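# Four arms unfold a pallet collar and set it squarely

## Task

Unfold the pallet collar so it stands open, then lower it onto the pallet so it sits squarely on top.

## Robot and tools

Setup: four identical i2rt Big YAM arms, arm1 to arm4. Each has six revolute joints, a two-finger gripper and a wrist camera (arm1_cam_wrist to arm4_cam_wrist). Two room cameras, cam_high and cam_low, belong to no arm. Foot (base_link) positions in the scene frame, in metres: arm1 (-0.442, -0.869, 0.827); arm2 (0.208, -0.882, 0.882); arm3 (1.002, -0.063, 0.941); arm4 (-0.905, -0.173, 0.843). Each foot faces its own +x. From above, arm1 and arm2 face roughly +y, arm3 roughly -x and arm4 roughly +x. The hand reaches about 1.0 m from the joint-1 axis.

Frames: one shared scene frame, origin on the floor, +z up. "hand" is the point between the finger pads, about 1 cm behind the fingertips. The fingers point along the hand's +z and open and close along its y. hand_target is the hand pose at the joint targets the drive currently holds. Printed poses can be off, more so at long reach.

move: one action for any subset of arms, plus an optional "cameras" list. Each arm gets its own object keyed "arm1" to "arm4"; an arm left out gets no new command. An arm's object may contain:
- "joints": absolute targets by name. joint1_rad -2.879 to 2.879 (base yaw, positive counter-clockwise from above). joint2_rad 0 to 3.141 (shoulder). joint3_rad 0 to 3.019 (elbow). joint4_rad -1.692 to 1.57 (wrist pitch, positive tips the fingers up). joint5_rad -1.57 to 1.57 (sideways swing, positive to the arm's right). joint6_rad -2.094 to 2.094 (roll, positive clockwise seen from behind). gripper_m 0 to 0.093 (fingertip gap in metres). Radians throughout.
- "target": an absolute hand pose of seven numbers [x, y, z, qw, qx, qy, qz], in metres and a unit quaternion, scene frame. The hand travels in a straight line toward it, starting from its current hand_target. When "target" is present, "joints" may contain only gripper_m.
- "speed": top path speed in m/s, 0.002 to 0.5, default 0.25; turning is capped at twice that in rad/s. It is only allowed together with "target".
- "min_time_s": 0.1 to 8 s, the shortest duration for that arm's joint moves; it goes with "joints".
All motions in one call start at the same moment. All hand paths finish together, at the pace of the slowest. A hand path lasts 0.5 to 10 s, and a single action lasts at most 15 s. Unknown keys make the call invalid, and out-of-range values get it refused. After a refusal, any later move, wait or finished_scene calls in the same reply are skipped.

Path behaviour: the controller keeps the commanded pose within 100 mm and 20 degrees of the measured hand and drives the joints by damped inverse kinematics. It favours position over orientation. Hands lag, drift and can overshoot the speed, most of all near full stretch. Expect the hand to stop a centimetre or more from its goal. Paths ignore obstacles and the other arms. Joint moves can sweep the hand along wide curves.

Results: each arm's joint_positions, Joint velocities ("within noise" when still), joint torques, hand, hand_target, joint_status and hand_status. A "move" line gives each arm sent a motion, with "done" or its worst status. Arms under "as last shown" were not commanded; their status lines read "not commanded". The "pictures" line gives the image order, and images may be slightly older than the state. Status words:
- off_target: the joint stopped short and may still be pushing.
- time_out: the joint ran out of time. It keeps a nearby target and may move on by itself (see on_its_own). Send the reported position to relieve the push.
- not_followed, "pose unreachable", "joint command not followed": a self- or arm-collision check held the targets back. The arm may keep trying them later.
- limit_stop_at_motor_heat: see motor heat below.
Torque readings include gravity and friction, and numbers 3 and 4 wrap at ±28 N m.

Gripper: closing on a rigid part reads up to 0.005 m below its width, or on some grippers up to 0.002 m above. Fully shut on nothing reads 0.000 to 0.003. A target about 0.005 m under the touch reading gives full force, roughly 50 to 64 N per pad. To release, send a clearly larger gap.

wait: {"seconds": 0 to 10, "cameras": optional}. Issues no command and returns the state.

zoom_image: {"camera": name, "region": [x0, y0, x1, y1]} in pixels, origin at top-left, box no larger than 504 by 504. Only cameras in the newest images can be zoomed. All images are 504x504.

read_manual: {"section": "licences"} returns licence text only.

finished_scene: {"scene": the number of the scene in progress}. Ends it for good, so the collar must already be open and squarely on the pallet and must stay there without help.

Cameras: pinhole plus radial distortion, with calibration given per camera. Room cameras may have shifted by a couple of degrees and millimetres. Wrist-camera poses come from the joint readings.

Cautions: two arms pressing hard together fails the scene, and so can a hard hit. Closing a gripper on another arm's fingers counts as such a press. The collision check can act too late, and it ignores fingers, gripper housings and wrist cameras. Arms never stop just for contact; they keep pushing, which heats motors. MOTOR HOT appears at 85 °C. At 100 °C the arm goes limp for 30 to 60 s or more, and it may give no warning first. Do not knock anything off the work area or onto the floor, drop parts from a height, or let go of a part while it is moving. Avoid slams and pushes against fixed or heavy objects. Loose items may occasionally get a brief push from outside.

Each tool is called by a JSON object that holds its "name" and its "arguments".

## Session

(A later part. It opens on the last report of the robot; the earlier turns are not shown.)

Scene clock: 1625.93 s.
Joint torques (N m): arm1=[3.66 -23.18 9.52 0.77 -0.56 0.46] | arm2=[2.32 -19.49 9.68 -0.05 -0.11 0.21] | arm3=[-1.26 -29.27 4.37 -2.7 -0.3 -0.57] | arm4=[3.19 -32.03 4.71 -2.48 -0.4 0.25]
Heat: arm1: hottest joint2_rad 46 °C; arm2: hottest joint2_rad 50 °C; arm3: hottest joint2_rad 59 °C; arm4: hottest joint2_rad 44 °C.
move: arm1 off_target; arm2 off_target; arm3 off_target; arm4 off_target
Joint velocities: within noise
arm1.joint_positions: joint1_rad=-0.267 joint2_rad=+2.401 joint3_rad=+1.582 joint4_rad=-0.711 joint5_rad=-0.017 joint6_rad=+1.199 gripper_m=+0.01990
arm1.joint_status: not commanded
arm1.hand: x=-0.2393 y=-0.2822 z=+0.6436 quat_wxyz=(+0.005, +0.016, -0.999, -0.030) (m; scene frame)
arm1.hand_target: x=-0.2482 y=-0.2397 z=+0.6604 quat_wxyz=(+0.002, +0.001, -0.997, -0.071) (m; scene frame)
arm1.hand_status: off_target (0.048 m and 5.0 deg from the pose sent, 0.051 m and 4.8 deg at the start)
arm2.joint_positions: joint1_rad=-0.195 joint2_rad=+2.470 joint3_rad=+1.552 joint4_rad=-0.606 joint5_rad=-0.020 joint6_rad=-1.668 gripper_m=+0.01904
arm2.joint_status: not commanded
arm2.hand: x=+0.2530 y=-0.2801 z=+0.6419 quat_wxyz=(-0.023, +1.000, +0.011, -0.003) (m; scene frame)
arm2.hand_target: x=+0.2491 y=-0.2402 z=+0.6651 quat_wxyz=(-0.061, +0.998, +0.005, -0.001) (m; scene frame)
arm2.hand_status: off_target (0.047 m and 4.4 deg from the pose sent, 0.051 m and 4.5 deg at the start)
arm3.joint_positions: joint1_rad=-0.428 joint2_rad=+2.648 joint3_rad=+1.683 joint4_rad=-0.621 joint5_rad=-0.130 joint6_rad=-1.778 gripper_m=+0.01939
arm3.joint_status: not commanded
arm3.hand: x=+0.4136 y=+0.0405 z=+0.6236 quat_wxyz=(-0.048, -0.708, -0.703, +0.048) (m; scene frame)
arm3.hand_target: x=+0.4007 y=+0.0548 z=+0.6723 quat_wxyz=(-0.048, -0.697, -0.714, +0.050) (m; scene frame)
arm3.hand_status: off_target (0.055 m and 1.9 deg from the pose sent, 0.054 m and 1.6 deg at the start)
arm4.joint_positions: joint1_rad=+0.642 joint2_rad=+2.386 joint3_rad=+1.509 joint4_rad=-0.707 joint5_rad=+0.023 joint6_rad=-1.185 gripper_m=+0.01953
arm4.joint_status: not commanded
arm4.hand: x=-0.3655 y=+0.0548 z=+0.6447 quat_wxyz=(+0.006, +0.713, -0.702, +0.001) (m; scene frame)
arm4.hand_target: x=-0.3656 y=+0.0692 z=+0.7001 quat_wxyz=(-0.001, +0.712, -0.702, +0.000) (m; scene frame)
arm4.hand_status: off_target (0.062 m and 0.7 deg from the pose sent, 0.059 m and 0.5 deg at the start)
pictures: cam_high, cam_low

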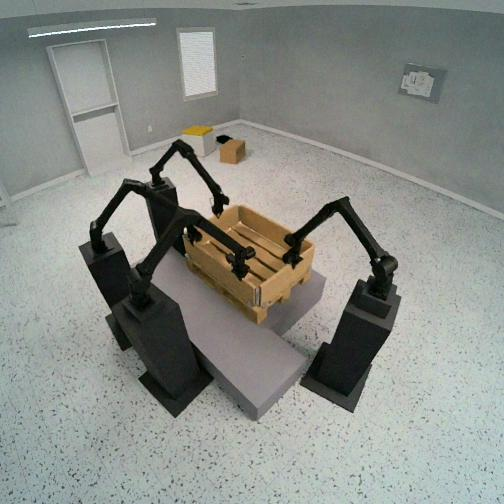

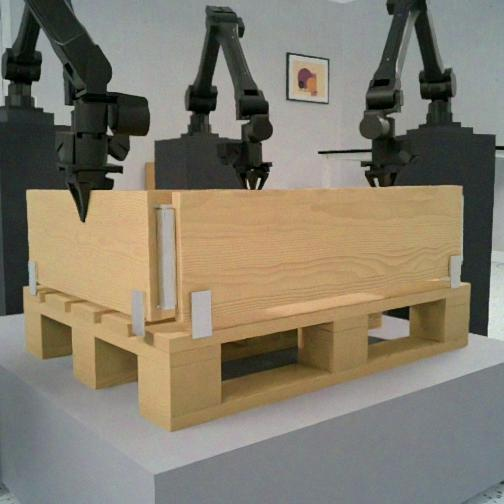

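{"name": "move", "arguments": {"arm1": {"target": [-0.235, -0.239, 0.644, 0, 0, 0.9976, 0.07], "speed": 0.04}, "arm2": {"target": [0.262, -0.2395, 0.647, -0.06, 0.998, 0.005, 0], "speed": 0.04}, "arm3": {"target": [0.400, 0.0555, 0.658, 0.0506, 0.6835, 0.7267, -0.0476], "speed": 0.04}, "arm4": {"target": [-0.367, 0.0695, 0.686, 0, -0.7193, 0.6947, 0], "speed": 0.04}, "cameras": ["cam_high", "cam_low"]}}

{"name": "zoom_image", "arguments": {"camera": "cam_high", "region": [230, 270, 290, 330]}}

{"name": "zoom_image", "arguments": {"camera": "cam_high", "region": [165, 230, 225, 290]}}

{"name": "zoom_image", "arguments": {"camera": "cam_low", "region": [0, 220, 100, 320]}}

{"name": "zoom_image", "arguments": {"camera": "cam_low", "region": [110, 230, 230, 350]}}

{"name": "zoom_image", "arguments": {"camera": "cam_low", "region": [400, 220, 500, 320]}}

Scene clock: 1663.23 s.
Joint torques (N m): arm1=[2.37 -22.01 9.69 1.29 -0.54 0.3] | arm2=[0.97 -19.55 9.21 0.47 -0.09 0.05] | arm3=[-1.2 -28.81 4.64 -2.55 -0.14 -0.88] | arm4=[3.31 -29.86 4.71 -1.77 -0.49 0.06]
Heat: arm1: hottest joint2_rad 43 °C; arm2: hottest joint2_rad 55 °C; arm3: hottest joint2_rad 66 °C; arm4: hottest joint2_rad 44 °C.
move: arm1 off_target; arm2 off_target; arm3 off_target; arm4 off_target
Joint velocities: within noise
arm1.joint_positions: joint1_rad=-0.270 joint2_rad=+2.416 joint3_rad=+1.592 joint4_rad=-0.711 joint5_rad=-0.019 joint6_rad=+1.198 gripper_m=+0.01990
arm1.joint_status: not commanded
arm1.hand: x=-0.2378 y=-0.2825 z=+0.6369 quat_wxyz=(+0.006, +0.015, -0.999, -0.027) (m; scene frame)
arm1.hand_target: x=-0.2360 y=-0.2417 z=+0.6467 quat_wxyz=(+0.001, +0.001, -0.998, -0.070) (m; scene frame)
arm1.hand_status: off_target (0.044 m and 5.2 deg from the pose sent, 0.043 m and 5.0 deg at the start)
arm2.joint_positions: joint1_rad=-0.195 joint2_rad=+2.497 joint3_rad=+1.568 joint4_rad=-0.603 joint5_rad=-0.022 joint6_rad=-1.671 gripper_m=+0.01904
arm2.joint_status: not commanded
arm2.hand: x=+0.2529 y=-0.2805 z=+0.6304 quat_wxyz=(-0.019, +1.000, +0.013, -0.004) (m; scene frame)
arm2.hand_target: x=+0.2620 y=-0.2417 z=+0.6492 quat_wxyz=(-0.060, +0.998, +0.005, +0.000) (m; scene frame)
arm2.hand_status: off_target (0.045 m and 4.8 deg from the pose sent, 0.042 m and 4.4 deg at the start)
arm3.joint_positions: joint1_rad=-0.428 joint2_rad=+2.677 joint3_rad=+1.705 joint4_rad=-0.621 joint5_rad=-0.131 joint6_rad=-1.785 gripper_m=+0.01939
arm3.joint_status: not commanded
arm3.hand: x=+0.4144 y=+0.0404 z=+0.6116 quat_wxyz=(-0.051, -0.706, -0.705, +0.047) (m; scene frame)
arm3.hand_target: x=+0.4001 y=+0.0552 z=+0.6555 quat_wxyz=(-0.048, -0.684, -0.726, +0.049) (m; scene frame)
arm3.hand_status: off_target (0.051 m and 3.6 deg from the pose sent, 0.040 m and 3.9 deg at the start)
arm4.joint_positions: joint1_rad=+0.642 joint2_rad=+2.391 joint3_rad=+1.509 joint4_rad=-0.698 joint5_rad=+0.026 joint6_rad=-1.187 gripper_m=+0.01943
arm4.joint_status: not commanded
arm4.hand: x=-0.3646 y=+0.0546 z=+0.6417 quat_wxyz=(+0.004, +0.713, -0.701, +0.004) (m; scene frame)
arm4.hand_target: x=-0.3668 y=+0.0691 z=+0.6830 quat_wxyz=(+0.000, +0.719, -0.695, +0.000) (m; scene frame)
arm4.hand_status: off_target (0.047 m and 1.2 deg from the pose sent, 0.044 m and 1.3 deg at the start)
pictures: cam_high, cam_low

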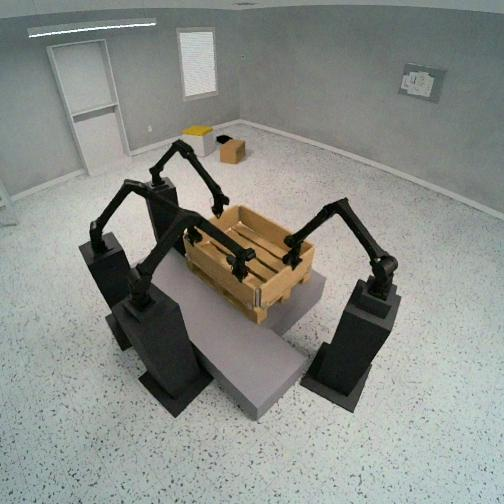

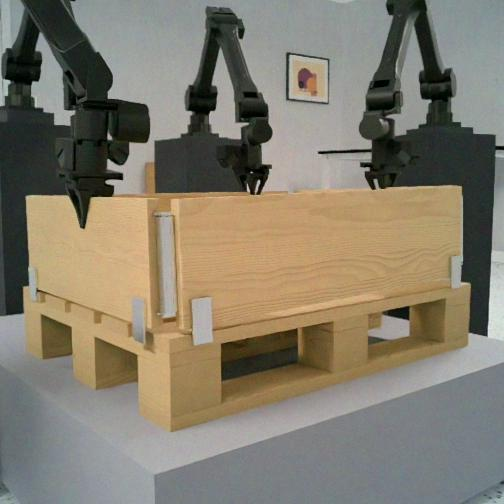

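Scaled by 8.400 from the camera's 504x504 image, which has a finer 720x720 frame.

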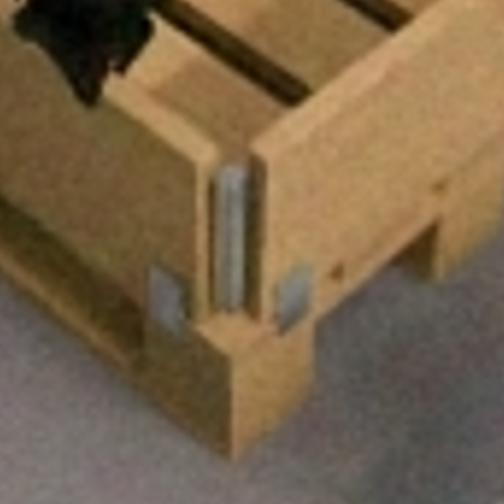

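Scaled by 8.400 from the camera's 504x504 image, which has a finer 720x720 frame.

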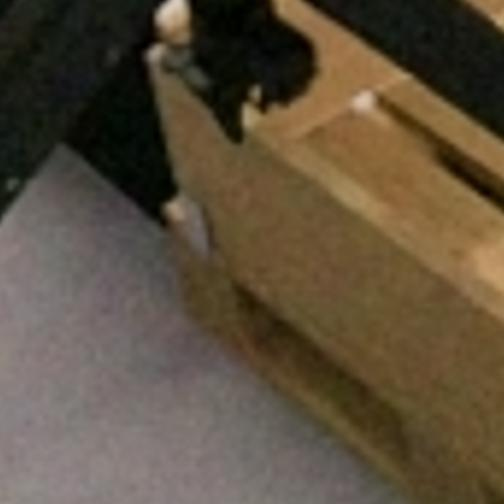

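Scaled by 5.040 from the camera's 504x504 image, which has a finer 720x720 frame.

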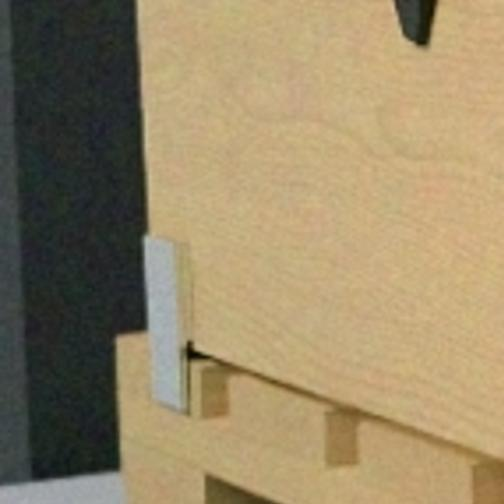

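Scaled by 4.200 from the camera's 504x504 image, which has a finer 720x720 frame.

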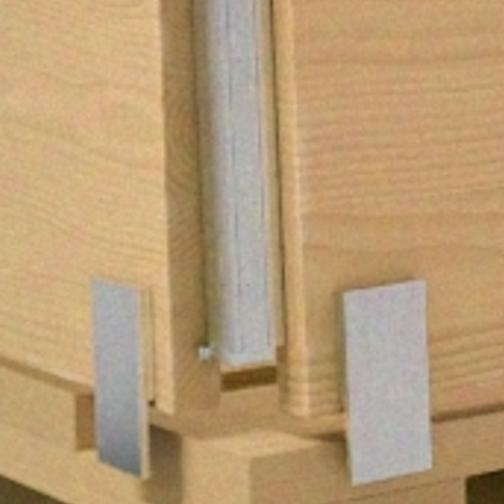

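Scaled by 5.040 from the camera's 504x504 image, which has a finer 720x720 frame.

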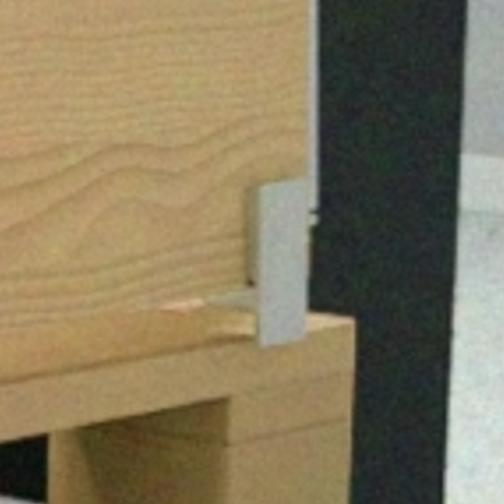

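{"name": "move", "arguments": {"arm1": {"target": [-0.237, -0.2405, 0.6467, 0, 0, 0.9976, 0.07], "speed": 0.04}, "arm2": {"target": [0.262, -0.2405, 0.650, -0.06, 0.998, 0.005, 0], "speed": 0.04}, "arm3": {"target": [0.3935, 0.057, 0.656, 0.0512, 0.674, 0.7355, -0.047], "speed": 0.04}, "arm4": {"target": [-0.3745, 0.071, 0.692, 0, -0.7284, 0.6852, 0], "speed": 0.04}, "cameras": []}}

{"name": "move", "arguments": {"arm1": {"target": [-0.237, -0.2405, 0.634, 0, 0, 0.9976, 0.07], "speed": 0.04}, "arm2": {"target": [0.262, -0.2405, 0.645, -0.06, 0.998, 0.005, 0], "speed": 0.04}, "arm3": {"target": [0.3935, 0.057, 0.651, 0.0512, 0.674, 0.7355, -0.047], "speed": 0.04}, "arm4": {"target": [-0.3745, 0.071, 0.670, 0, -0.7284, 0.6852, 0], "speed": 0.04}, "cameras": ["cam_high", "cam_low"]}}

{"name": "zoom_image", "arguments": {"camera": "cam_high", "region": [230, 270, 290, 330]}}

{"name": "zoom_image", "arguments": {"camera": "cam_high", "region": [165, 230, 225, 290]}}

{"name": "zoom_image", "arguments": {"camera": "cam_low", "region": [0, 220, 100, 320]}}

{"name": "zoom_image", "arguments": {"camera": "cam_low", "region": [110, 230, 230, 350]}}

{"name": "zoom_image", "arguments": {"camera": "cam_low", "region": [400, 220, 500, 320]}}

Scene clock: 1700.47 s.
Joint torques (N m): arm1=[2.61 -22.83 9.32 1.2 -0.49 0.32] | arm2=[0.91 -20.13 8.83 0.42 -0.07 0.05] | arm3=[-1.14 -28.22 5.52 -2.51 -0.11 -1] | arm4=[3.78 -31.62 3.48 -1.65 -0.45 -0.05]
Heat: arm1: hottest joint2_rad 46 °C; arm2: hottest joint2_rad 51 °C; arm3: hottest joint2_rad 67 °C; arm4: hottest joint2_rad 42 °C.
move: arm1 off_target; arm2 off_target; arm3 off_target; arm4 off_target
Joint velocities: within noise
arm1.joint_positions: joint1_rad=-0.270 joint2_rad=+2.417 joint3_rad=+1.592 joint4_rad=-0.711 joint5_rad=-0.020 joint6_rad=+1.197 gripper_m=+0.01990
arm1.joint_status: not commanded
arm1.hand: x=-0.2381 y=-0.2826 z=+0.6365 quat_wxyz=(+0.007, +0.015, -0.999, -0.027) (m; scene frame)
arm1.hand_target: x=-0.2380 y=-0.2429 z=+0.6491 quat_wxyz=(+0.001, +0.001, -0.998, -0.070) (m; scene frame)
arm1.hand_status: off_target (0.043 m and 5.3 deg from the pose sent, 0.043 m and 5.2 deg at the start)
arm2.joint_positions: joint1_rad=-0.195 joint2_rad=+2.497 joint3_rad=+1.568 joint4_rad=-0.601 joint5_rad=-0.022 joint6_rad=-1.671 gripper_m=+0.01904
arm2.joint_status: not commanded
arm2.hand: x=+0.2528 y=-0.2803 z=+0.6300 quat_wxyz=(-0.019, +1.000, +0.013, -0.004) (m; scene frame)
arm2.hand_target: x=+0.2621 y=-0.2425 z=+0.6521 quat_wxyz=(-0.060, +0.998, +0.005, +0.000) (m; scene frame)
arm2.hand_status: off_target (0.046 m and 4.8 deg from the pose sent, 0.045 m and 4.8 deg at the start)
arm3.joint_positions: joint1_rad=-0.428 joint2_rad=+2.687 joint3_rad=+1.727 joint4_rad=-0.641 joint5_rad=-0.131 joint6_rad=-1.796 gripper_m=+0.01939
arm3.joint_status: not commanded
arm3.hand: x=+0.4115 y=+0.0410 z=+0.6103 quat_wxyz=(-0.053, -0.702, -0.709, +0.045) (m; scene frame)
arm3.hand_target: x=+0.3938 y=+0.0567 z=+0.6539 quat_wxyz=(-0.048, -0.675, -0.734, +0.048) (m; scene frame)
arm3.hand_status: off_target (0.052 m and 4.5 deg from the pose sent, 0.052 m and 5.1 deg at the start)
arm4.joint_positions: joint1_rad=+0.642 joint2_rad=+2.391 joint3_rad=+1.501 joint4_rad=-0.695 joint5_rad=+0.025 joint6_rad=-1.194 gripper_m=+0.01942
arm4.joint_status: not commanded
arm4.hand: x=-0.3682 y=+0.0538 z=+0.6399 quat_wxyz=(+0.007, +0.716, -0.698, +0.002) (m; scene frame)
arm4.hand_target: x=-0.3740 y=+0.0706 z=+0.6875 quat_wxyz=(+0.000, +0.728, -0.685, +0.000) (m; scene frame)
arm4.hand_status: off_target (0.055 m and 2.2 deg from the pose sent, 0.054 m and 2.6 deg at the start)
pictures: none
No camera images: "cameras" was empty.

Scene clock: 1701.43 s.
Joint torques (N m): arm1=[2.55 -21.13 9.58 1.73 -0.48 0.32] | arm2=[0.91 -19.78 9.03 0.36 -0.05 0.06] | arm3=[-1.14 -27.69 5.65 -2.41 -0.09 -1.02] | arm4=[3.72 -28.28 4.11 -0.9 -0.5 -0.05]
Heat: arm1: hottest joint2_rad 46 °C; arm2: hottest joint2_rad 51 °C; arm3: hottest joint2_rad 67 °C; arm4: hottest joint2_rad 42 °C.
move: arm1 off_target; arm2 off_target; arm3 off_target; arm4 off_target
Joint velocities: within noise
arm1.joint_positions: joint1_rad=-0.271 joint2_rad=+2.421 joint3_rad=+1.592 joint4_rad=-0.708 joint5_rad=-0.020 joint6_rad=+1.197 gripper_m=+0.01990
arm1.joint_status: not commanded
arm1.hand: x=-0.2380 y=-0.2829 z=+0.6342 quat_wxyz=(+0.007, +0.015, -0.999, -0.027) (m; scene frame)
arm1.hand_target: x=-0.2383 y=-0.2432 z=+0.6369 quat_wxyz=(+0.001, +0.001, -0.998, -0.070) (m; scene frame)
arm1.hand_status: off_target (0.042 m and 5.3 deg from the pose sent, 0.042 m and 5.3 deg at the start)
arm2.joint_positions: joint1_rad=-0.195 joint2_rad=+2.502 joint3_rad=+1.568 joint4_rad=-0.597 joint5_rad=-0.022 joint6_rad=-1.671 gripper_m=+0.01903
arm2.joint_status: not commanded
arm2.hand: x=+0.2527 y=-0.2809 z=+0.6274 quat_wxyz=(-0.020, +1.000, +0.013, -0.004) (m; scene frame)
arm2.hand_target: x=+0.2620 y=-0.2425 z=+0.6473 quat_wxyz=(-0.060, +0.998, +0.005, +0.000) (m; scene frame)
arm2.hand_status: off_target (0.045 m and 4.7 deg from the pose sent, 0.044 m and 4.8 deg at the start)
arm3.joint_positions: joint1_rad=-0.428 joint2_rad=+2.692 joint3_rad=+1.731 joint4_rad=-0.641 joint5_rad=-0.132 joint6_rad=-1.796 gripper_m=+0.01939
arm3.joint_status: not commanded
arm3.hand: x=+0.4117 y=+0.0408 z=+0.6082 quat_wxyz=(-0.054, -0.702, -0.709, +0.045) (m; scene frame)
arm3.hand_target: x=+0.3938 y=+0.0568 z=+0.6493 quat_wxyz=(-0.048, -0.675, -0.734, +0.048) (m; scene frame)
arm3.hand_status: off_target (0.049 m and 4.5 deg from the pose sent, 0.047 m and 4.5 deg at the start)
arm4.joint_positions: joint1_rad=+0.642 joint2_rad=+2.391 joint3_rad=+1.498 joint4_rad=-0.685 joint5_rad=+0.026 joint6_rad=-1.194 gripper_m=+0.01941
arm4.joint_status: not commanded
arm4.hand: x=-0.3676 y=+0.0538 z=+0.6390 quat_wxyz=(+0.004, +0.716, -0.698, +0.004) (m; scene frame)
arm4.hand_target: x=-0.3743 y=+0.0707 z=+0.6681 quat_wxyz=(+0.000, +0.728, -0.685, +0.000) (m; scene frame)
arm4.hand_status: off_target (0.036 m and 2.2 deg from the pose sent, 0.035 m and 2.2 deg at the start)
pictures: cam_high, cam_low

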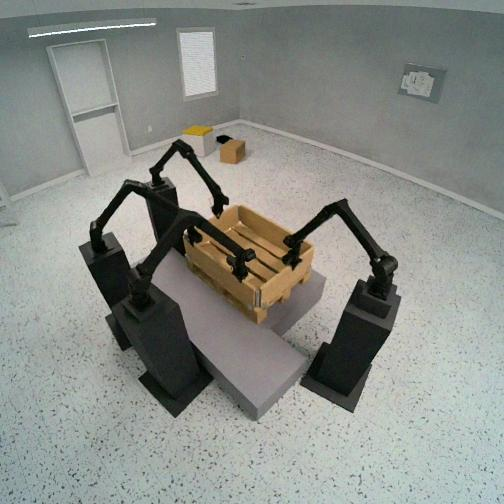

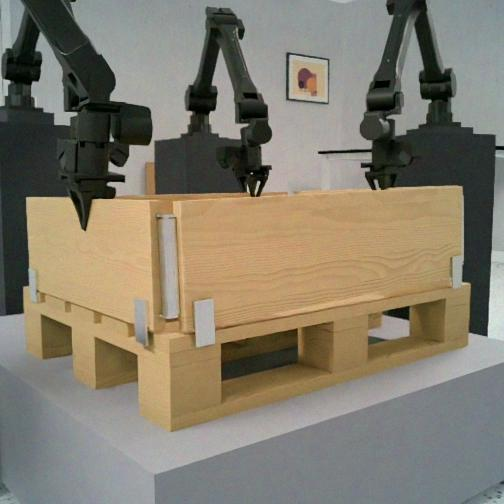

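Scaled by 8.400 from the camera's 504x504 image, which has a finer 720x720 frame.

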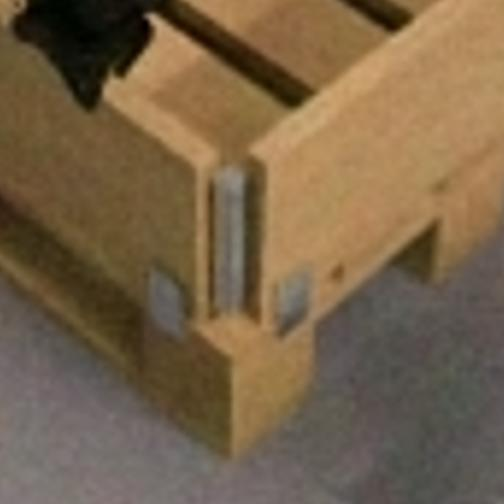

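Scaled by 8.400 from the camera's 504x504 image, which has a finer 720x720 frame.

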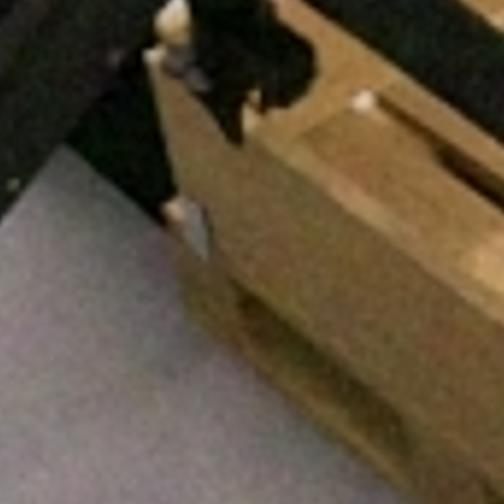

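Scaled by 5.040 from the camera's 504x504 image, which has a finer 720x720 frame.

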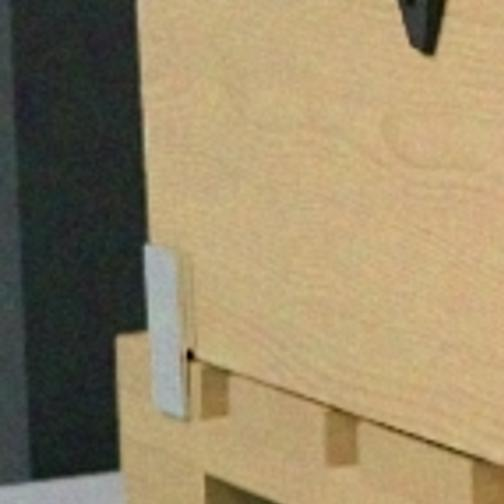

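Scaled by 4.200 from the camera's 504x504 image, which has a finer 720x720 frame.

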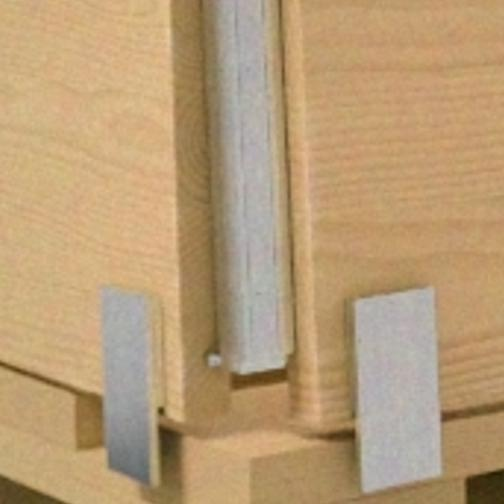

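Scaled by 5.040 from the camera's 504x504 image, which has a finer 720x720 frame.

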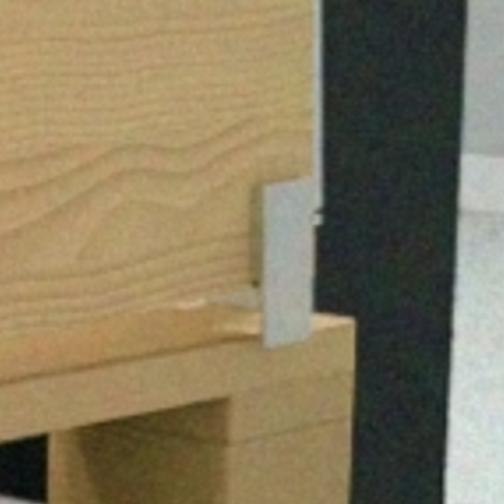

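{"name": "move", "arguments": {"cameras": ["arm1_cam_wrist", "arm4_cam_wrist", "arm3_cam_wrist", "arm2_cam_wrist"]}}

{"name": "zoom_image", "arguments": {"camera": "arm4_cam_wrist", "region": [100, 0, 400, 250]}}

Scene clock: 1720.97 s.
Joint torques (N m): arm1=[2.67 -21.19 9.5 1.81 -0.49 0.33] | arm2=[0.97 -19.6 9.05 0.43 -0.06 0.05] | arm3=[-0.97 -27.69 5.56 -2.28 -0.05 -1] | arm4=[3.66 -28.34 4.14 -0.84 -0.51 -0.06]
Heat: arm1: hottest joint2_rad 46 °C; arm2: hottest joint2_rad 51 °C; arm3: hottest joint2_rad 61 °C; arm4: hottest joint2_rad 42 °C.
Joint velocities: within noise
arm1.joint_positions: joint1_rad=-0.271 joint2_rad=+2.421 joint3_rad=+1.592 joint4_rad=-0.708 joint5_rad=-0.020 joint6_rad=+1.197 gripper_m=+0.01990
arm1.joint_status: not commanded
arm1.hand: x=-0.2380 y=-0.2829 z=+0.6342 quat_wxyz=(+0.007, +0.015, -0.999, -0.027) (m; scene frame)
arm1.hand_target: x=-0.2383 y=-0.2432 z=+0.6369 quat_wxyz=(+0.001, +0.001, -0.998, -0.070) (m; scene frame)
arm1.hand_status: off_target (0.042 m and 5.3 deg from the pose sent, 0.042 m and 5.3 deg at the start)
arm2.joint_positions: joint1_rad=-0.195 joint2_rad=+2.502 joint3_rad=+1.568 joint4_rad=-0.597 joint5_rad=-0.022 joint6_rad=-1.671 gripper_m=+0.01903
arm2.joint_status: not commanded
arm2.hand: x=+0.2527 y=-0.2809 z=+0.6274 quat_wxyz=(-0.020, +1.000, +0.013, -0.004) (m; scene frame)
arm2.hand_target: x=+0.2620 y=-0.2425 z=+0.6473 quat_wxyz=(-0.060, +0.998, +0.005, +0.000) (m; scene frame)
arm2.hand_status: off_target (0.045 m and 4.7 deg from the pose sent, 0.044 m and 4.8 deg at the start)
arm3.joint_positions: joint1_rad=-0.428 joint2_rad=+2.692 joint3_rad=+1.731 joint4_rad=-0.641 joint5_rad=-0.132 joint6_rad=-1.796 gripper_m=+0.01939
arm3.joint_status: not commanded
arm3.hand: x=+0.4117 y=+0.0408 z=+0.6082 quat_wxyz=(-0.054, -0.702, -0.709, +0.045) (m; scene frame)
arm3.hand_target: x=+0.3938 y=+0.0568 z=+0.6493 quat_wxyz=(-0.048, -0.675, -0.734, +0.048) (m; scene frame)
arm3.hand_status: off_target (0.049 m and 4.5 deg from the pose sent, 0.047 m and 4.5 deg at the start)
arm4.joint_positions: joint1_rad=+0.642 joint2_rad=+2.391 joint3_rad=+1.498 joint4_rad=-0.685 joint5_rad=+0.026 joint6_rad=-1.194 gripper_m=+0.01941
arm4.joint_status: not commanded
arm4.hand: x=-0.3676 y=+0.0538 z=+0.6390 quat_wxyz=(+0.004, +0.716, -0.698, +0.004) (m; scene frame)
arm4.hand_target: x=-0.3743 y=+0.0707 z=+0.6681 quat_wxyz=(+0.000, +0.728, -0.685, +0.000) (m; scene frame)
arm4.hand_status: off_target (0.036 m and 2.2 deg from the pose sent, 0.035 m and 2.2 deg at the start)
pictures: arm1_cam_wrist, arm2_cam_wrist, arm3_cam_wrist, arm4_cam_wrist
camera_calibration:
arm1_cam_wrist: T_world_to_cam=[[0.00894913, -0.999529, -0.0293508, -0.261459], [-0.797503, -0.0248414, 0.602803, -0.575779], [-0.603249, 0.0180128, -0.79735, 0.495637], [0, 0, 0, 1]] pos_world=[-0.157853, -0.284567, 0.734603]
arm2_cam_wrist: T_world_to_cam=[[-0.0190855, 0.998624, 0.0488367, 0.255429], [0.819323, -0.0123729, 0.573198, -0.56521], [0.573014, 0.0509529, -0.81796, 0.507873], [0, 0, 0, 1]] pos_world=[0.176947, -0.287949, 0.726923]
arm3_cam_wrist: T_world_to_cam=[[-0.999823, -0.0130235, -0.013582, 0.421734], [-0.0178585, 0.884178, 0.466808, -0.307952], [0.00592944, 0.466968, -0.884254, 0.641183], [0, 0, 0, 1]] pos_world=[0.412358, -0.0216349, 0.716451]
arm4_cam_wrist: T_world_to_cam=[[0.99984, 0.0178639, 0.000300661, 0.366056], [0.0143369, -0.81225, 0.583133, -0.319974], [0.0106612, -0.583036, -0.812376, 0.679281], [0, 0, 0, 1]] pos_world=[-0.368652, 0.129607, 0.73831]

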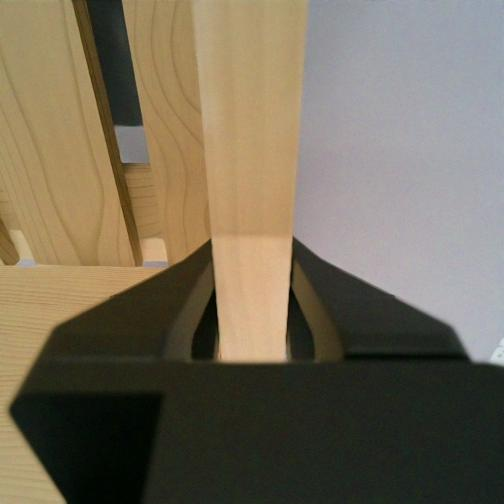

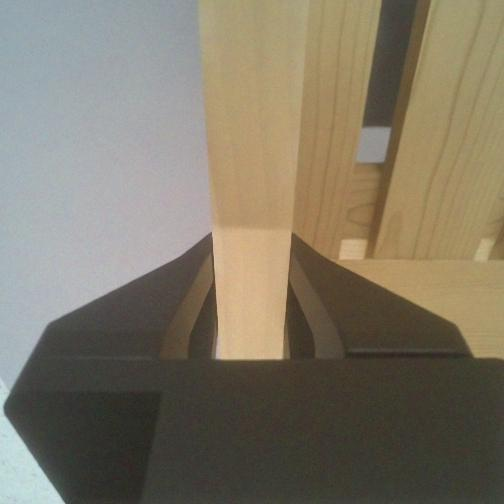

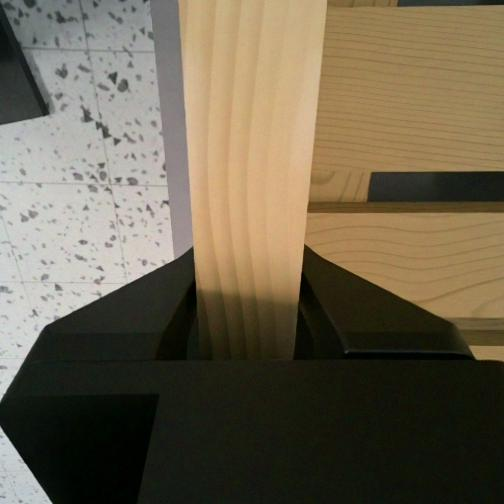

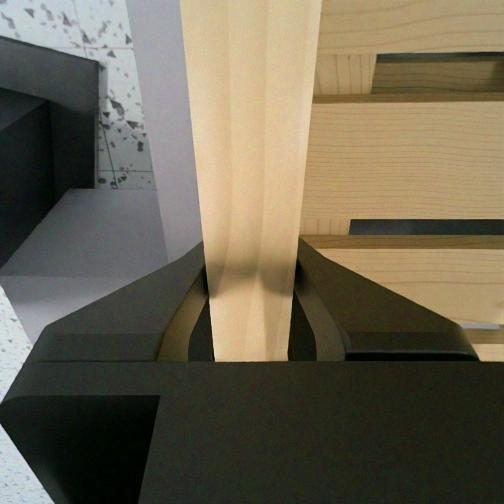

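Scaled by 1.680 from the camera's 504x504 image, which has a finer 720x720 frame.

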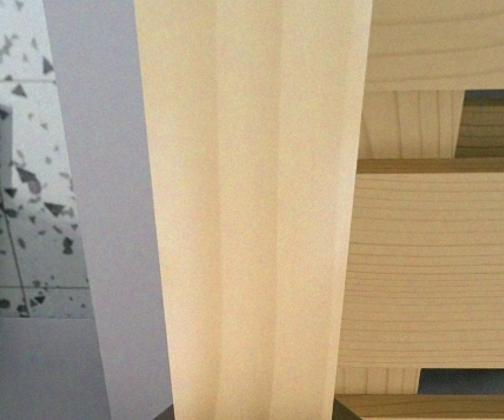

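{"name": "move", "arguments": {"arm1": {"target": [-0.2383, -0.2400, 0.622, 0, 0, 0.9976, 0.07], "speed": 0.04}, "arm4": {"target": [-0.3743, 0.0707, 0.645, 0, -0.7284, 0.6852, 0], "speed": 0.04}, "cameras": ["cam_low", "cam_high"]}}

{"name": "zoom_image", "arguments": {"camera": "cam_high", "region": [170, 220, 210, 260]}}

{"name": "zoom_image", "arguments": {"camera": "cam_low", "region": [400, 220, 500, 320]}}

Scene clock: 1758.13 s.
Joint torques (N m): arm1=[2.78 -19.43 9.78 2.21 -0.46 0.32] | arm2=[0.97 -19.66 9.05 0.42 -0.07 0.04] | arm3=[-1.38 -27.69 5.52 -2.18 -0.05 -0.99] | arm4=[3.55 -24.12 5.07 0.23 -0.53 -0.06]
Heat: arm1: hottest joint3_rad 46 °C; arm2: hottest joint2_rad 52 °C; arm3: hottest joint2_rad 59 °C; arm4: hottest joint2_rad 41 °C.
move: arm1 off_target; arm4 off_target
Joint velocities: within noise
arm1.joint_positions: joint1_rad=-0.271 joint2_rad=+2.423 joint3_rad=+1.592 joint4_rad=-0.706 joint5_rad=-0.020 joint6_rad=+1.197 gripper_m=+0.01990
arm1.joint_status: not commanded
arm1.hand: x=-0.2382 y=-0.2833 z=+0.6331 quat_wxyz=(+0.007, +0.015, -0.999, -0.027) (m; scene frame)
arm1.hand_target: x=-0.2399 y=-0.2435 z=+0.6253 quat_wxyz=(+0.001, +0.001, -0.998, -0.070) (m; scene frame)
arm1.hand_status: off_target (0.045 m and 5.3 deg from the pose sent, 0.045 m and 5.3 deg at the start)
arm2: as last shown
arm2.hand: x=+0.2527 y=-0.2810 z=+0.6272 quat_wxyz=(-0.019, +1.000, +0.013, -0.004) (m; scene frame)
arm2.hand_target: x=+0.2620 y=-0.2426 z=+0.6471 quat_wxyz=(-0.060, +0.998, +0.005, +0.000) (m; scene frame)
arm3.joint_positions: joint1_rad=-0.428 joint2_rad=+2.692 joint3_rad=+1.732 joint4_rad=-0.643 joint5_rad=-0.132 joint6_rad=-1.796 gripper_m=+0.01939
arm3.joint_status: not commanded
arm3.hand: x=+0.4117 y=+0.0407 z=+0.6084 quat_wxyz=(-0.055, -0.702, -0.709, +0.045) (m; scene frame)
arm3.hand_target: x=+0.3939 y=+0.0567 z=+0.6493 quat_wxyz=(-0.048, -0.675, -0.734, +0.048) (m; scene frame)
arm3.hand_status: not commanded
arm4.joint_positions: joint1_rad=+0.642 joint2_rad=+2.391 joint3_rad=+1.495 joint4_rad=-0.678 joint5_rad=+0.027 joint6_rad=-1.194 gripper_m=+0.01941
arm4.joint_status: not commanded
arm4.hand: x=-0.3671 y=+0.0539 z=+0.6385 quat_wxyz=(+0.002, +0.716, -0.698, +0.005) (m; scene frame)
arm4.hand_target: x=-0.3745 y=+0.0704 z=+0.6447 quat_wxyz=(+0.000, +0.728, -0.685, +0.000) (m; scene frame)
arm4.hand_status: off_target (0.019 m and 2.2 deg from the pose sent, 0.019 m and 2.2 deg at the start)
pictures: cam_high, cam_low

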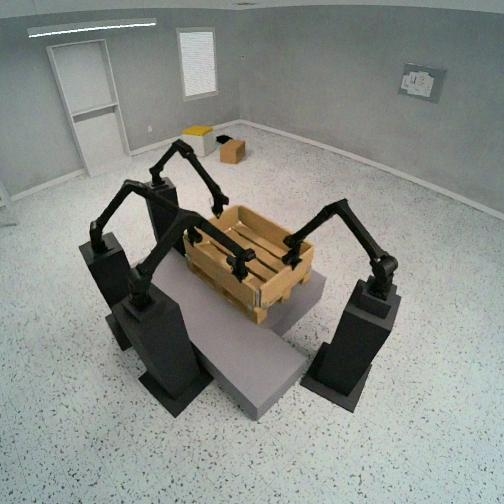

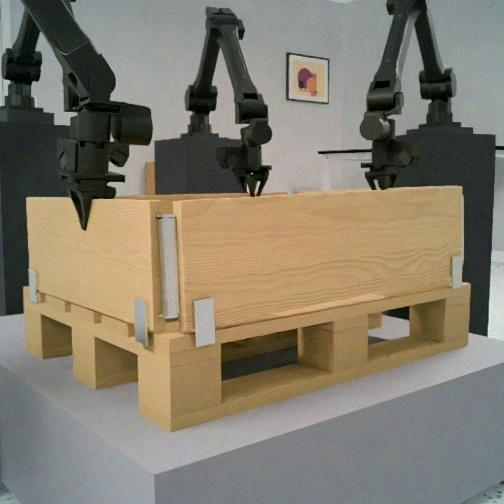

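Scaled by 12.600 from the camera's 504x504 image, which has a finer 720x720 frame.

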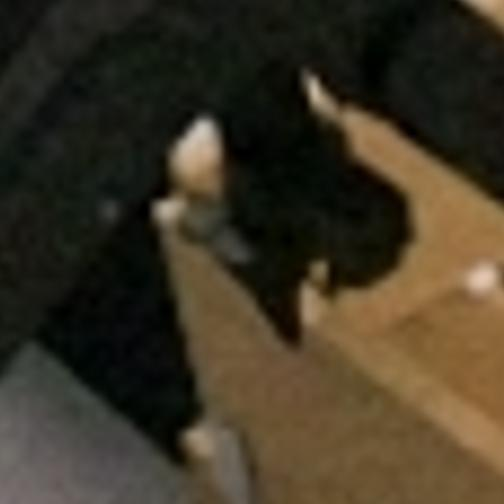

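Scaled by 5.040 from the camera's 504x504 image, which has a finer 720x720 frame.

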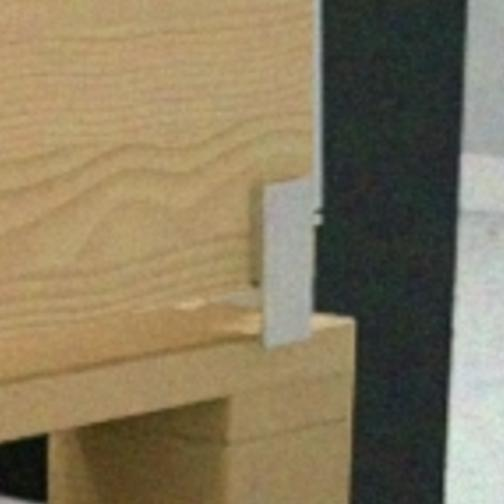

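{"name": "move", "arguments": {"arm1": {"target": [-0.240, -0.233, 0.640, 0, 0, 0.9976, 0.07], "speed": 0.05}, "arm2": {"target": [0.262, -0.264, 0.648, -0.06, 0.998, 0.002, 0], "speed": 0.05}, "arm3": {"target": [0.394, 0.043, 0.651, 0.0512, 0.674, 0.7355, -0.047], "speed": 0.05}, "arm4": {"target": [-0.3745, 0.078, 0.668, 0, -0.7284, 0.6852, 0], "speed": 0.05}, "cameras": []}}

{"name": "move", "arguments": {"arm1": {"target": [-0.240, -0.233, 0.622, 0, 0, 0.9976, 0.07], "speed": 0.05}, "arm2": {"target": [0.262, -0.264, 0.644, -0.06, 0.998, 0.002, 0], "speed": 0.05}, "arm3": {"target": [0.394, 0.043, 0.647, 0.0512, 0.674, 0.7355, -0.047], "speed": 0.05}, "arm4": {"target": [-0.3745, 0.078, 0.645, 0, -0.7284, 0.6852, 0], "speed": 0.05}, "cameras": ["cam_high", "cam_low"]}}

{"name": "zoom_image", "arguments": {"camera": "cam_high", "region": [230, 270, 290, 330]}}

{"name": "zoom_image", "arguments": {"camera": "cam_low", "region": [0, 220, 100, 320]}}

{"name": "zoom_image", "arguments": {"camera": "cam_low", "region": [110, 240, 230, 360]}}

{"name": "zoom_image", "arguments": {"camera": "cam_low", "region": [400, 220, 500, 320]}}

Scene clock: 1815.47 s.
Joint torques (N m): arm1=[3.14 -21.54 10.7 1.03 -0.48 0.39] | arm2=[0.79 -21.89 4.37 0.84 -0.06 0.08] | arm3=[0.5 -27.87 4.67 -2.07 -0.1 -0.8] | arm4=[4.78 -27.52 5.09 -1.14 -0.53 0.06]
Heat: arm1: hottest joint3_rad 47 °C; arm2: hottest joint2_rad 53 °C; arm3: hottest joint2_rad 58 °C; arm4: hottest joint2_rad 40 °C.
move: arm1 off_target; arm2 off_target; arm3 off_target; arm4 off_target
Joint velocities: within noise
arm1.joint_positions: joint1_rad=-0.271 joint2_rad=+2.423 joint3_rad=+1.593 joint4_rad=-0.707 joint5_rad=-0.021 joint6_rad=+1.197 gripper_m=+0.01990
arm1.joint_status: not commanded
arm1.hand: x=-0.2382 y=-0.2831 z=+0.6332 quat_wxyz=(+0.008, +0.015, -0.999, -0.027) (m; scene frame)
arm1.hand_target: x=-0.2418 y=-0.2364 z=+0.6433 quat_wxyz=(+0.002, +0.001, -0.997, -0.071) (m; scene frame)
arm1.hand_status: off_target (0.051 m and 5.3 deg from the pose sent, 0.051 m and 5.3 deg at the start)
arm2.joint_positions: joint1_rad=-0.197 joint2_rad=+2.495 joint3_rad=+1.544 joint4_rad=-0.560 joint5_rad=-0.022 joint6_rad=-1.671 gripper_m=+0.01903
arm2.joint_status: not commanded
arm2.hand: x=+0.2536 y=-0.2824 z=+0.6262 quat_wxyz=(-0.029, +0.999, +0.012, -0.003) (m; scene frame)
arm2.hand_target: x=+0.2620 y=-0.2644 z=+0.6481 quat_wxyz=(-0.060, +0.998, +0.002, +0.000) (m; scene frame)
arm2.hand_status: off_target (0.030 m and 3.7 deg from the pose sent, 0.028 m and 4.8 deg at the start)
arm3.joint_positions: joint1_rad=-0.428 joint2_rad=+2.692 joint3_rad=+1.732 joint4_rad=-0.643 joint5_rad=-0.133 joint6_rad=-1.796 gripper_m=+0.01939
arm3.joint_status: not commanded
arm3.hand: x=+0.4116 y=+0.0404 z=+0.6084 quat_wxyz=(-0.055, -0.702, -0.709, +0.045) (m; scene frame)
arm3.hand_target: x=+0.3942 y=+0.0428 z=+0.6491 quat_wxyz=(-0.050, -0.675, -0.735, +0.048) (m; scene frame)
arm3.hand_status: off_target (0.046 m and 4.5 deg from the pose sent, 0.046 m and 4.5 deg at the start)
arm4.joint_positions: joint1_rad=+0.642 joint2_rad=+2.391 joint3_rad=+1.495 joint4_rad=-0.680 joint5_rad=+0.027 joint6_rad=-1.194 gripper_m=+0.01941
arm4.joint_status: not commanded
arm4.hand: x=-0.3675 y=+0.0537 z=+0.6385 quat_wxyz=(+0.003, +0.716, -0.698, +0.005) (m; scene frame)
arm4.hand_target: x=-0.3746 y=+0.0775 z=+0.6664 quat_wxyz=(+0.000, +0.728, -0.685, +0.000) (m; scene frame)
arm4.hand_status: off_target (0.039 m and 2.2 deg from the pose sent, 0.039 m and 2.2 deg at the start)
pictures: none
No camera images: "cameras" was empty.

Scene clock: 1816.43 s.
Joint torques (N m): arm1=[3.31 -18.78 11 1.85 -0.48 0.38] | arm2=[0.73 -21.19 4.59 1.02 -0.07 0.08] | arm3=[0.21 -27.99 4.96 -1.77 -0.1 -0.8] | arm4=[4.6 -23.88 5.81 -0.03 -0.55 0.06]
Heat: arm1: hottest joint3_rad 47 °C; arm2: hottest joint2_rad 53 °C; arm3: hottest joint2_rad 58 °C; arm4: hottest joint2_rad 40 °C.
move: arm1 off_target; arm2 off_target; arm3 off_target; arm4 off_target
Joint velocities: within noise
arm1.joint_positions: joint1_rad=-0.271 joint2_rad=+2.425 joint3_rad=+1.594 joint4_rad=-0.707 joint5_rad=-0.021 joint6_rad=+1.197 gripper_m=+0.01990
arm1.joint_status: not commanded
arm1.hand: x=-0.2382 y=-0.2831 z=+0.6324 quat_wxyz=(+0.008, +0.015, -1.000, -0.027) (m; scene frame)
arm1.hand_target: x=-0.2421 y=-0.2374 z=+0.6261 quat_wxyz=(+0.002, +0.001, -0.997, -0.071) (m; scene frame)
arm1.hand_status: off_target (0.051 m and 5.3 deg from the pose sent, 0.051 m and 5.3 deg at the start)
arm2.joint_positions: joint1_rad=-0.197 joint2_rad=+2.495 joint3_rad=+1.544 joint4_rad=-0.559 joint5_rad=-0.022 joint6_rad=-1.671 gripper_m=+0.01903
arm2.joint_status: not commanded
arm2.hand: x=+0.2538 y=-0.2822 z=+0.6262 quat_wxyz=(-0.030, +0.999, +0.012, -0.003) (m; scene frame)
arm2.hand_target: x=+0.2622 y=-0.2643 z=+0.6443 quat_wxyz=(-0.060, +0.998, +0.002, +0.000) (m; scene frame)
arm2.hand_status: off_target (0.027 m and 3.7 deg from the pose sent, 0.027 m and 3.7 deg at the start)
arm3.joint_positions: joint1_rad=-0.428 joint2_rad=+2.692 joint3_rad=+1.732 joint4_rad=-0.643 joint5_rad=-0.133 joint6_rad=-1.796 gripper_m=+0.01939
arm3.joint_status: not commanded
arm3.hand: x=+0.4116 y=+0.0404 z=+0.6084 quat_wxyz=(-0.055, -0.702, -0.709, +0.045) (m; scene frame)
arm3.hand_target: x=+0.3943 y=+0.0429 z=+0.6455 quat_wxyz=(-0.050, -0.675, -0.735, +0.048) (m; scene frame)
arm3.hand_status: off_target (0.043 m and 4.5 deg from the pose sent, 0.043 m and 4.5 deg at the start)
arm4.joint_positions: joint1_rad=+0.642 joint2_rad=+2.392 joint3_rad=+1.495 joint4_rad=-0.679 joint5_rad=+0.028 joint6_rad=-1.194 gripper_m=+0.01941
arm4.joint_status: not commanded
arm4.hand: x=-0.3674 y=+0.0536 z=+0.6381 quat_wxyz=(+0.003, +0.716, -0.698, +0.005) (m; scene frame)
arm4.hand_target: x=-0.3749 y=+0.0775 z=+0.6448 quat_wxyz=(+0.000, +0.728, -0.685, +0.000) (m; scene frame)
arm4.hand_status: off_target (0.026 m and 2.2 deg from the pose sent, 0.026 m and 2.2 deg at the start)
pictures: cam_high, cam_low

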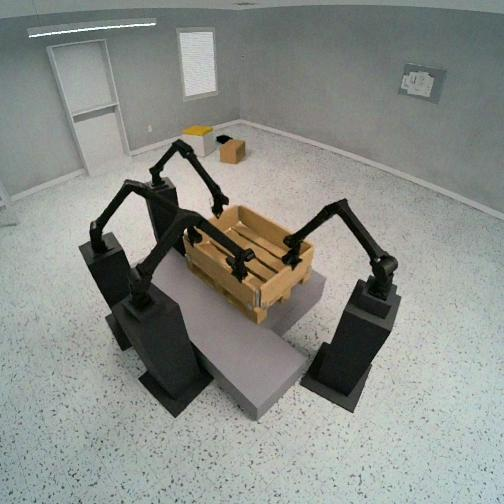

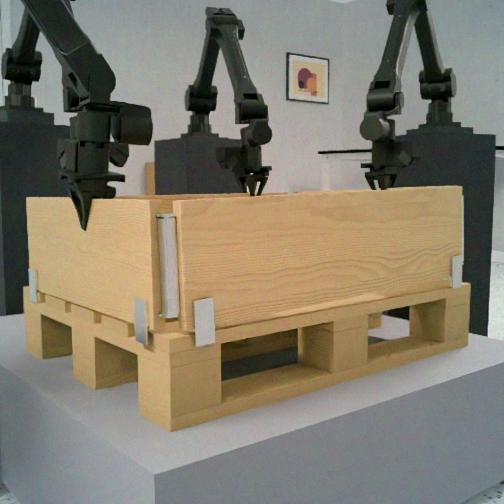

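Scaled by 8.400 from the camera's 504x504 image, which has a finer 720x720 frame.

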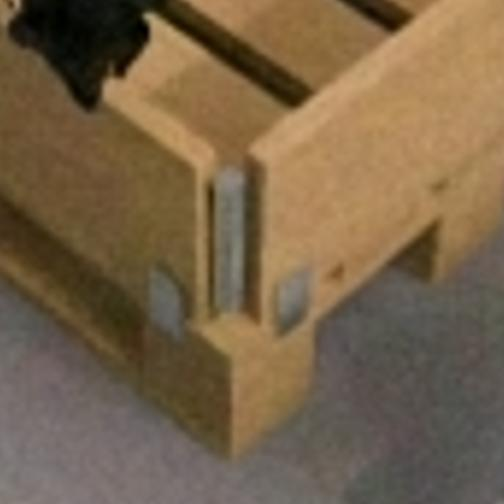

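Scaled by 5.040 from the camera's 504x504 image, which has a finer 720x720 frame.

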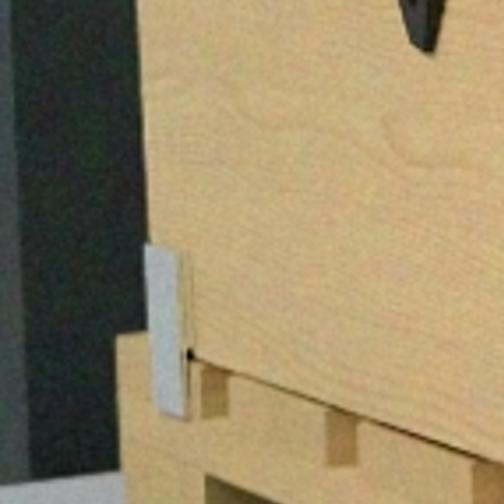

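Scaled by 4.200 from the camera's 504x504 image, which has a finer 720x720 frame.

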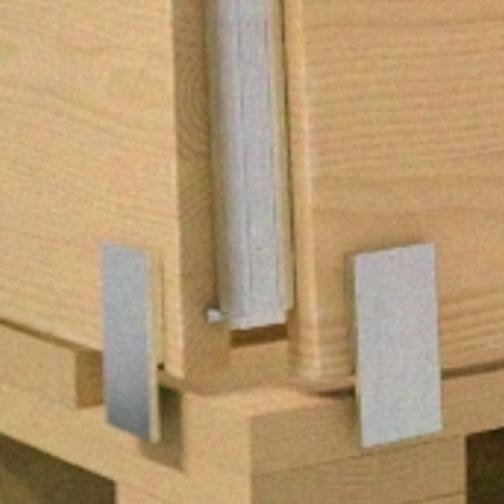

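Scaled by 5.040 from the camera's 504x504 image, which has a finer 720x720 frame.

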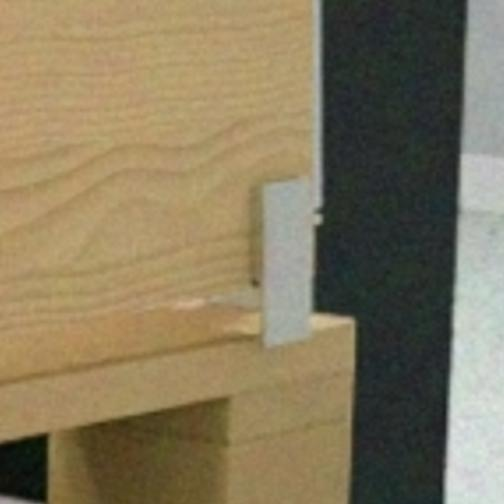

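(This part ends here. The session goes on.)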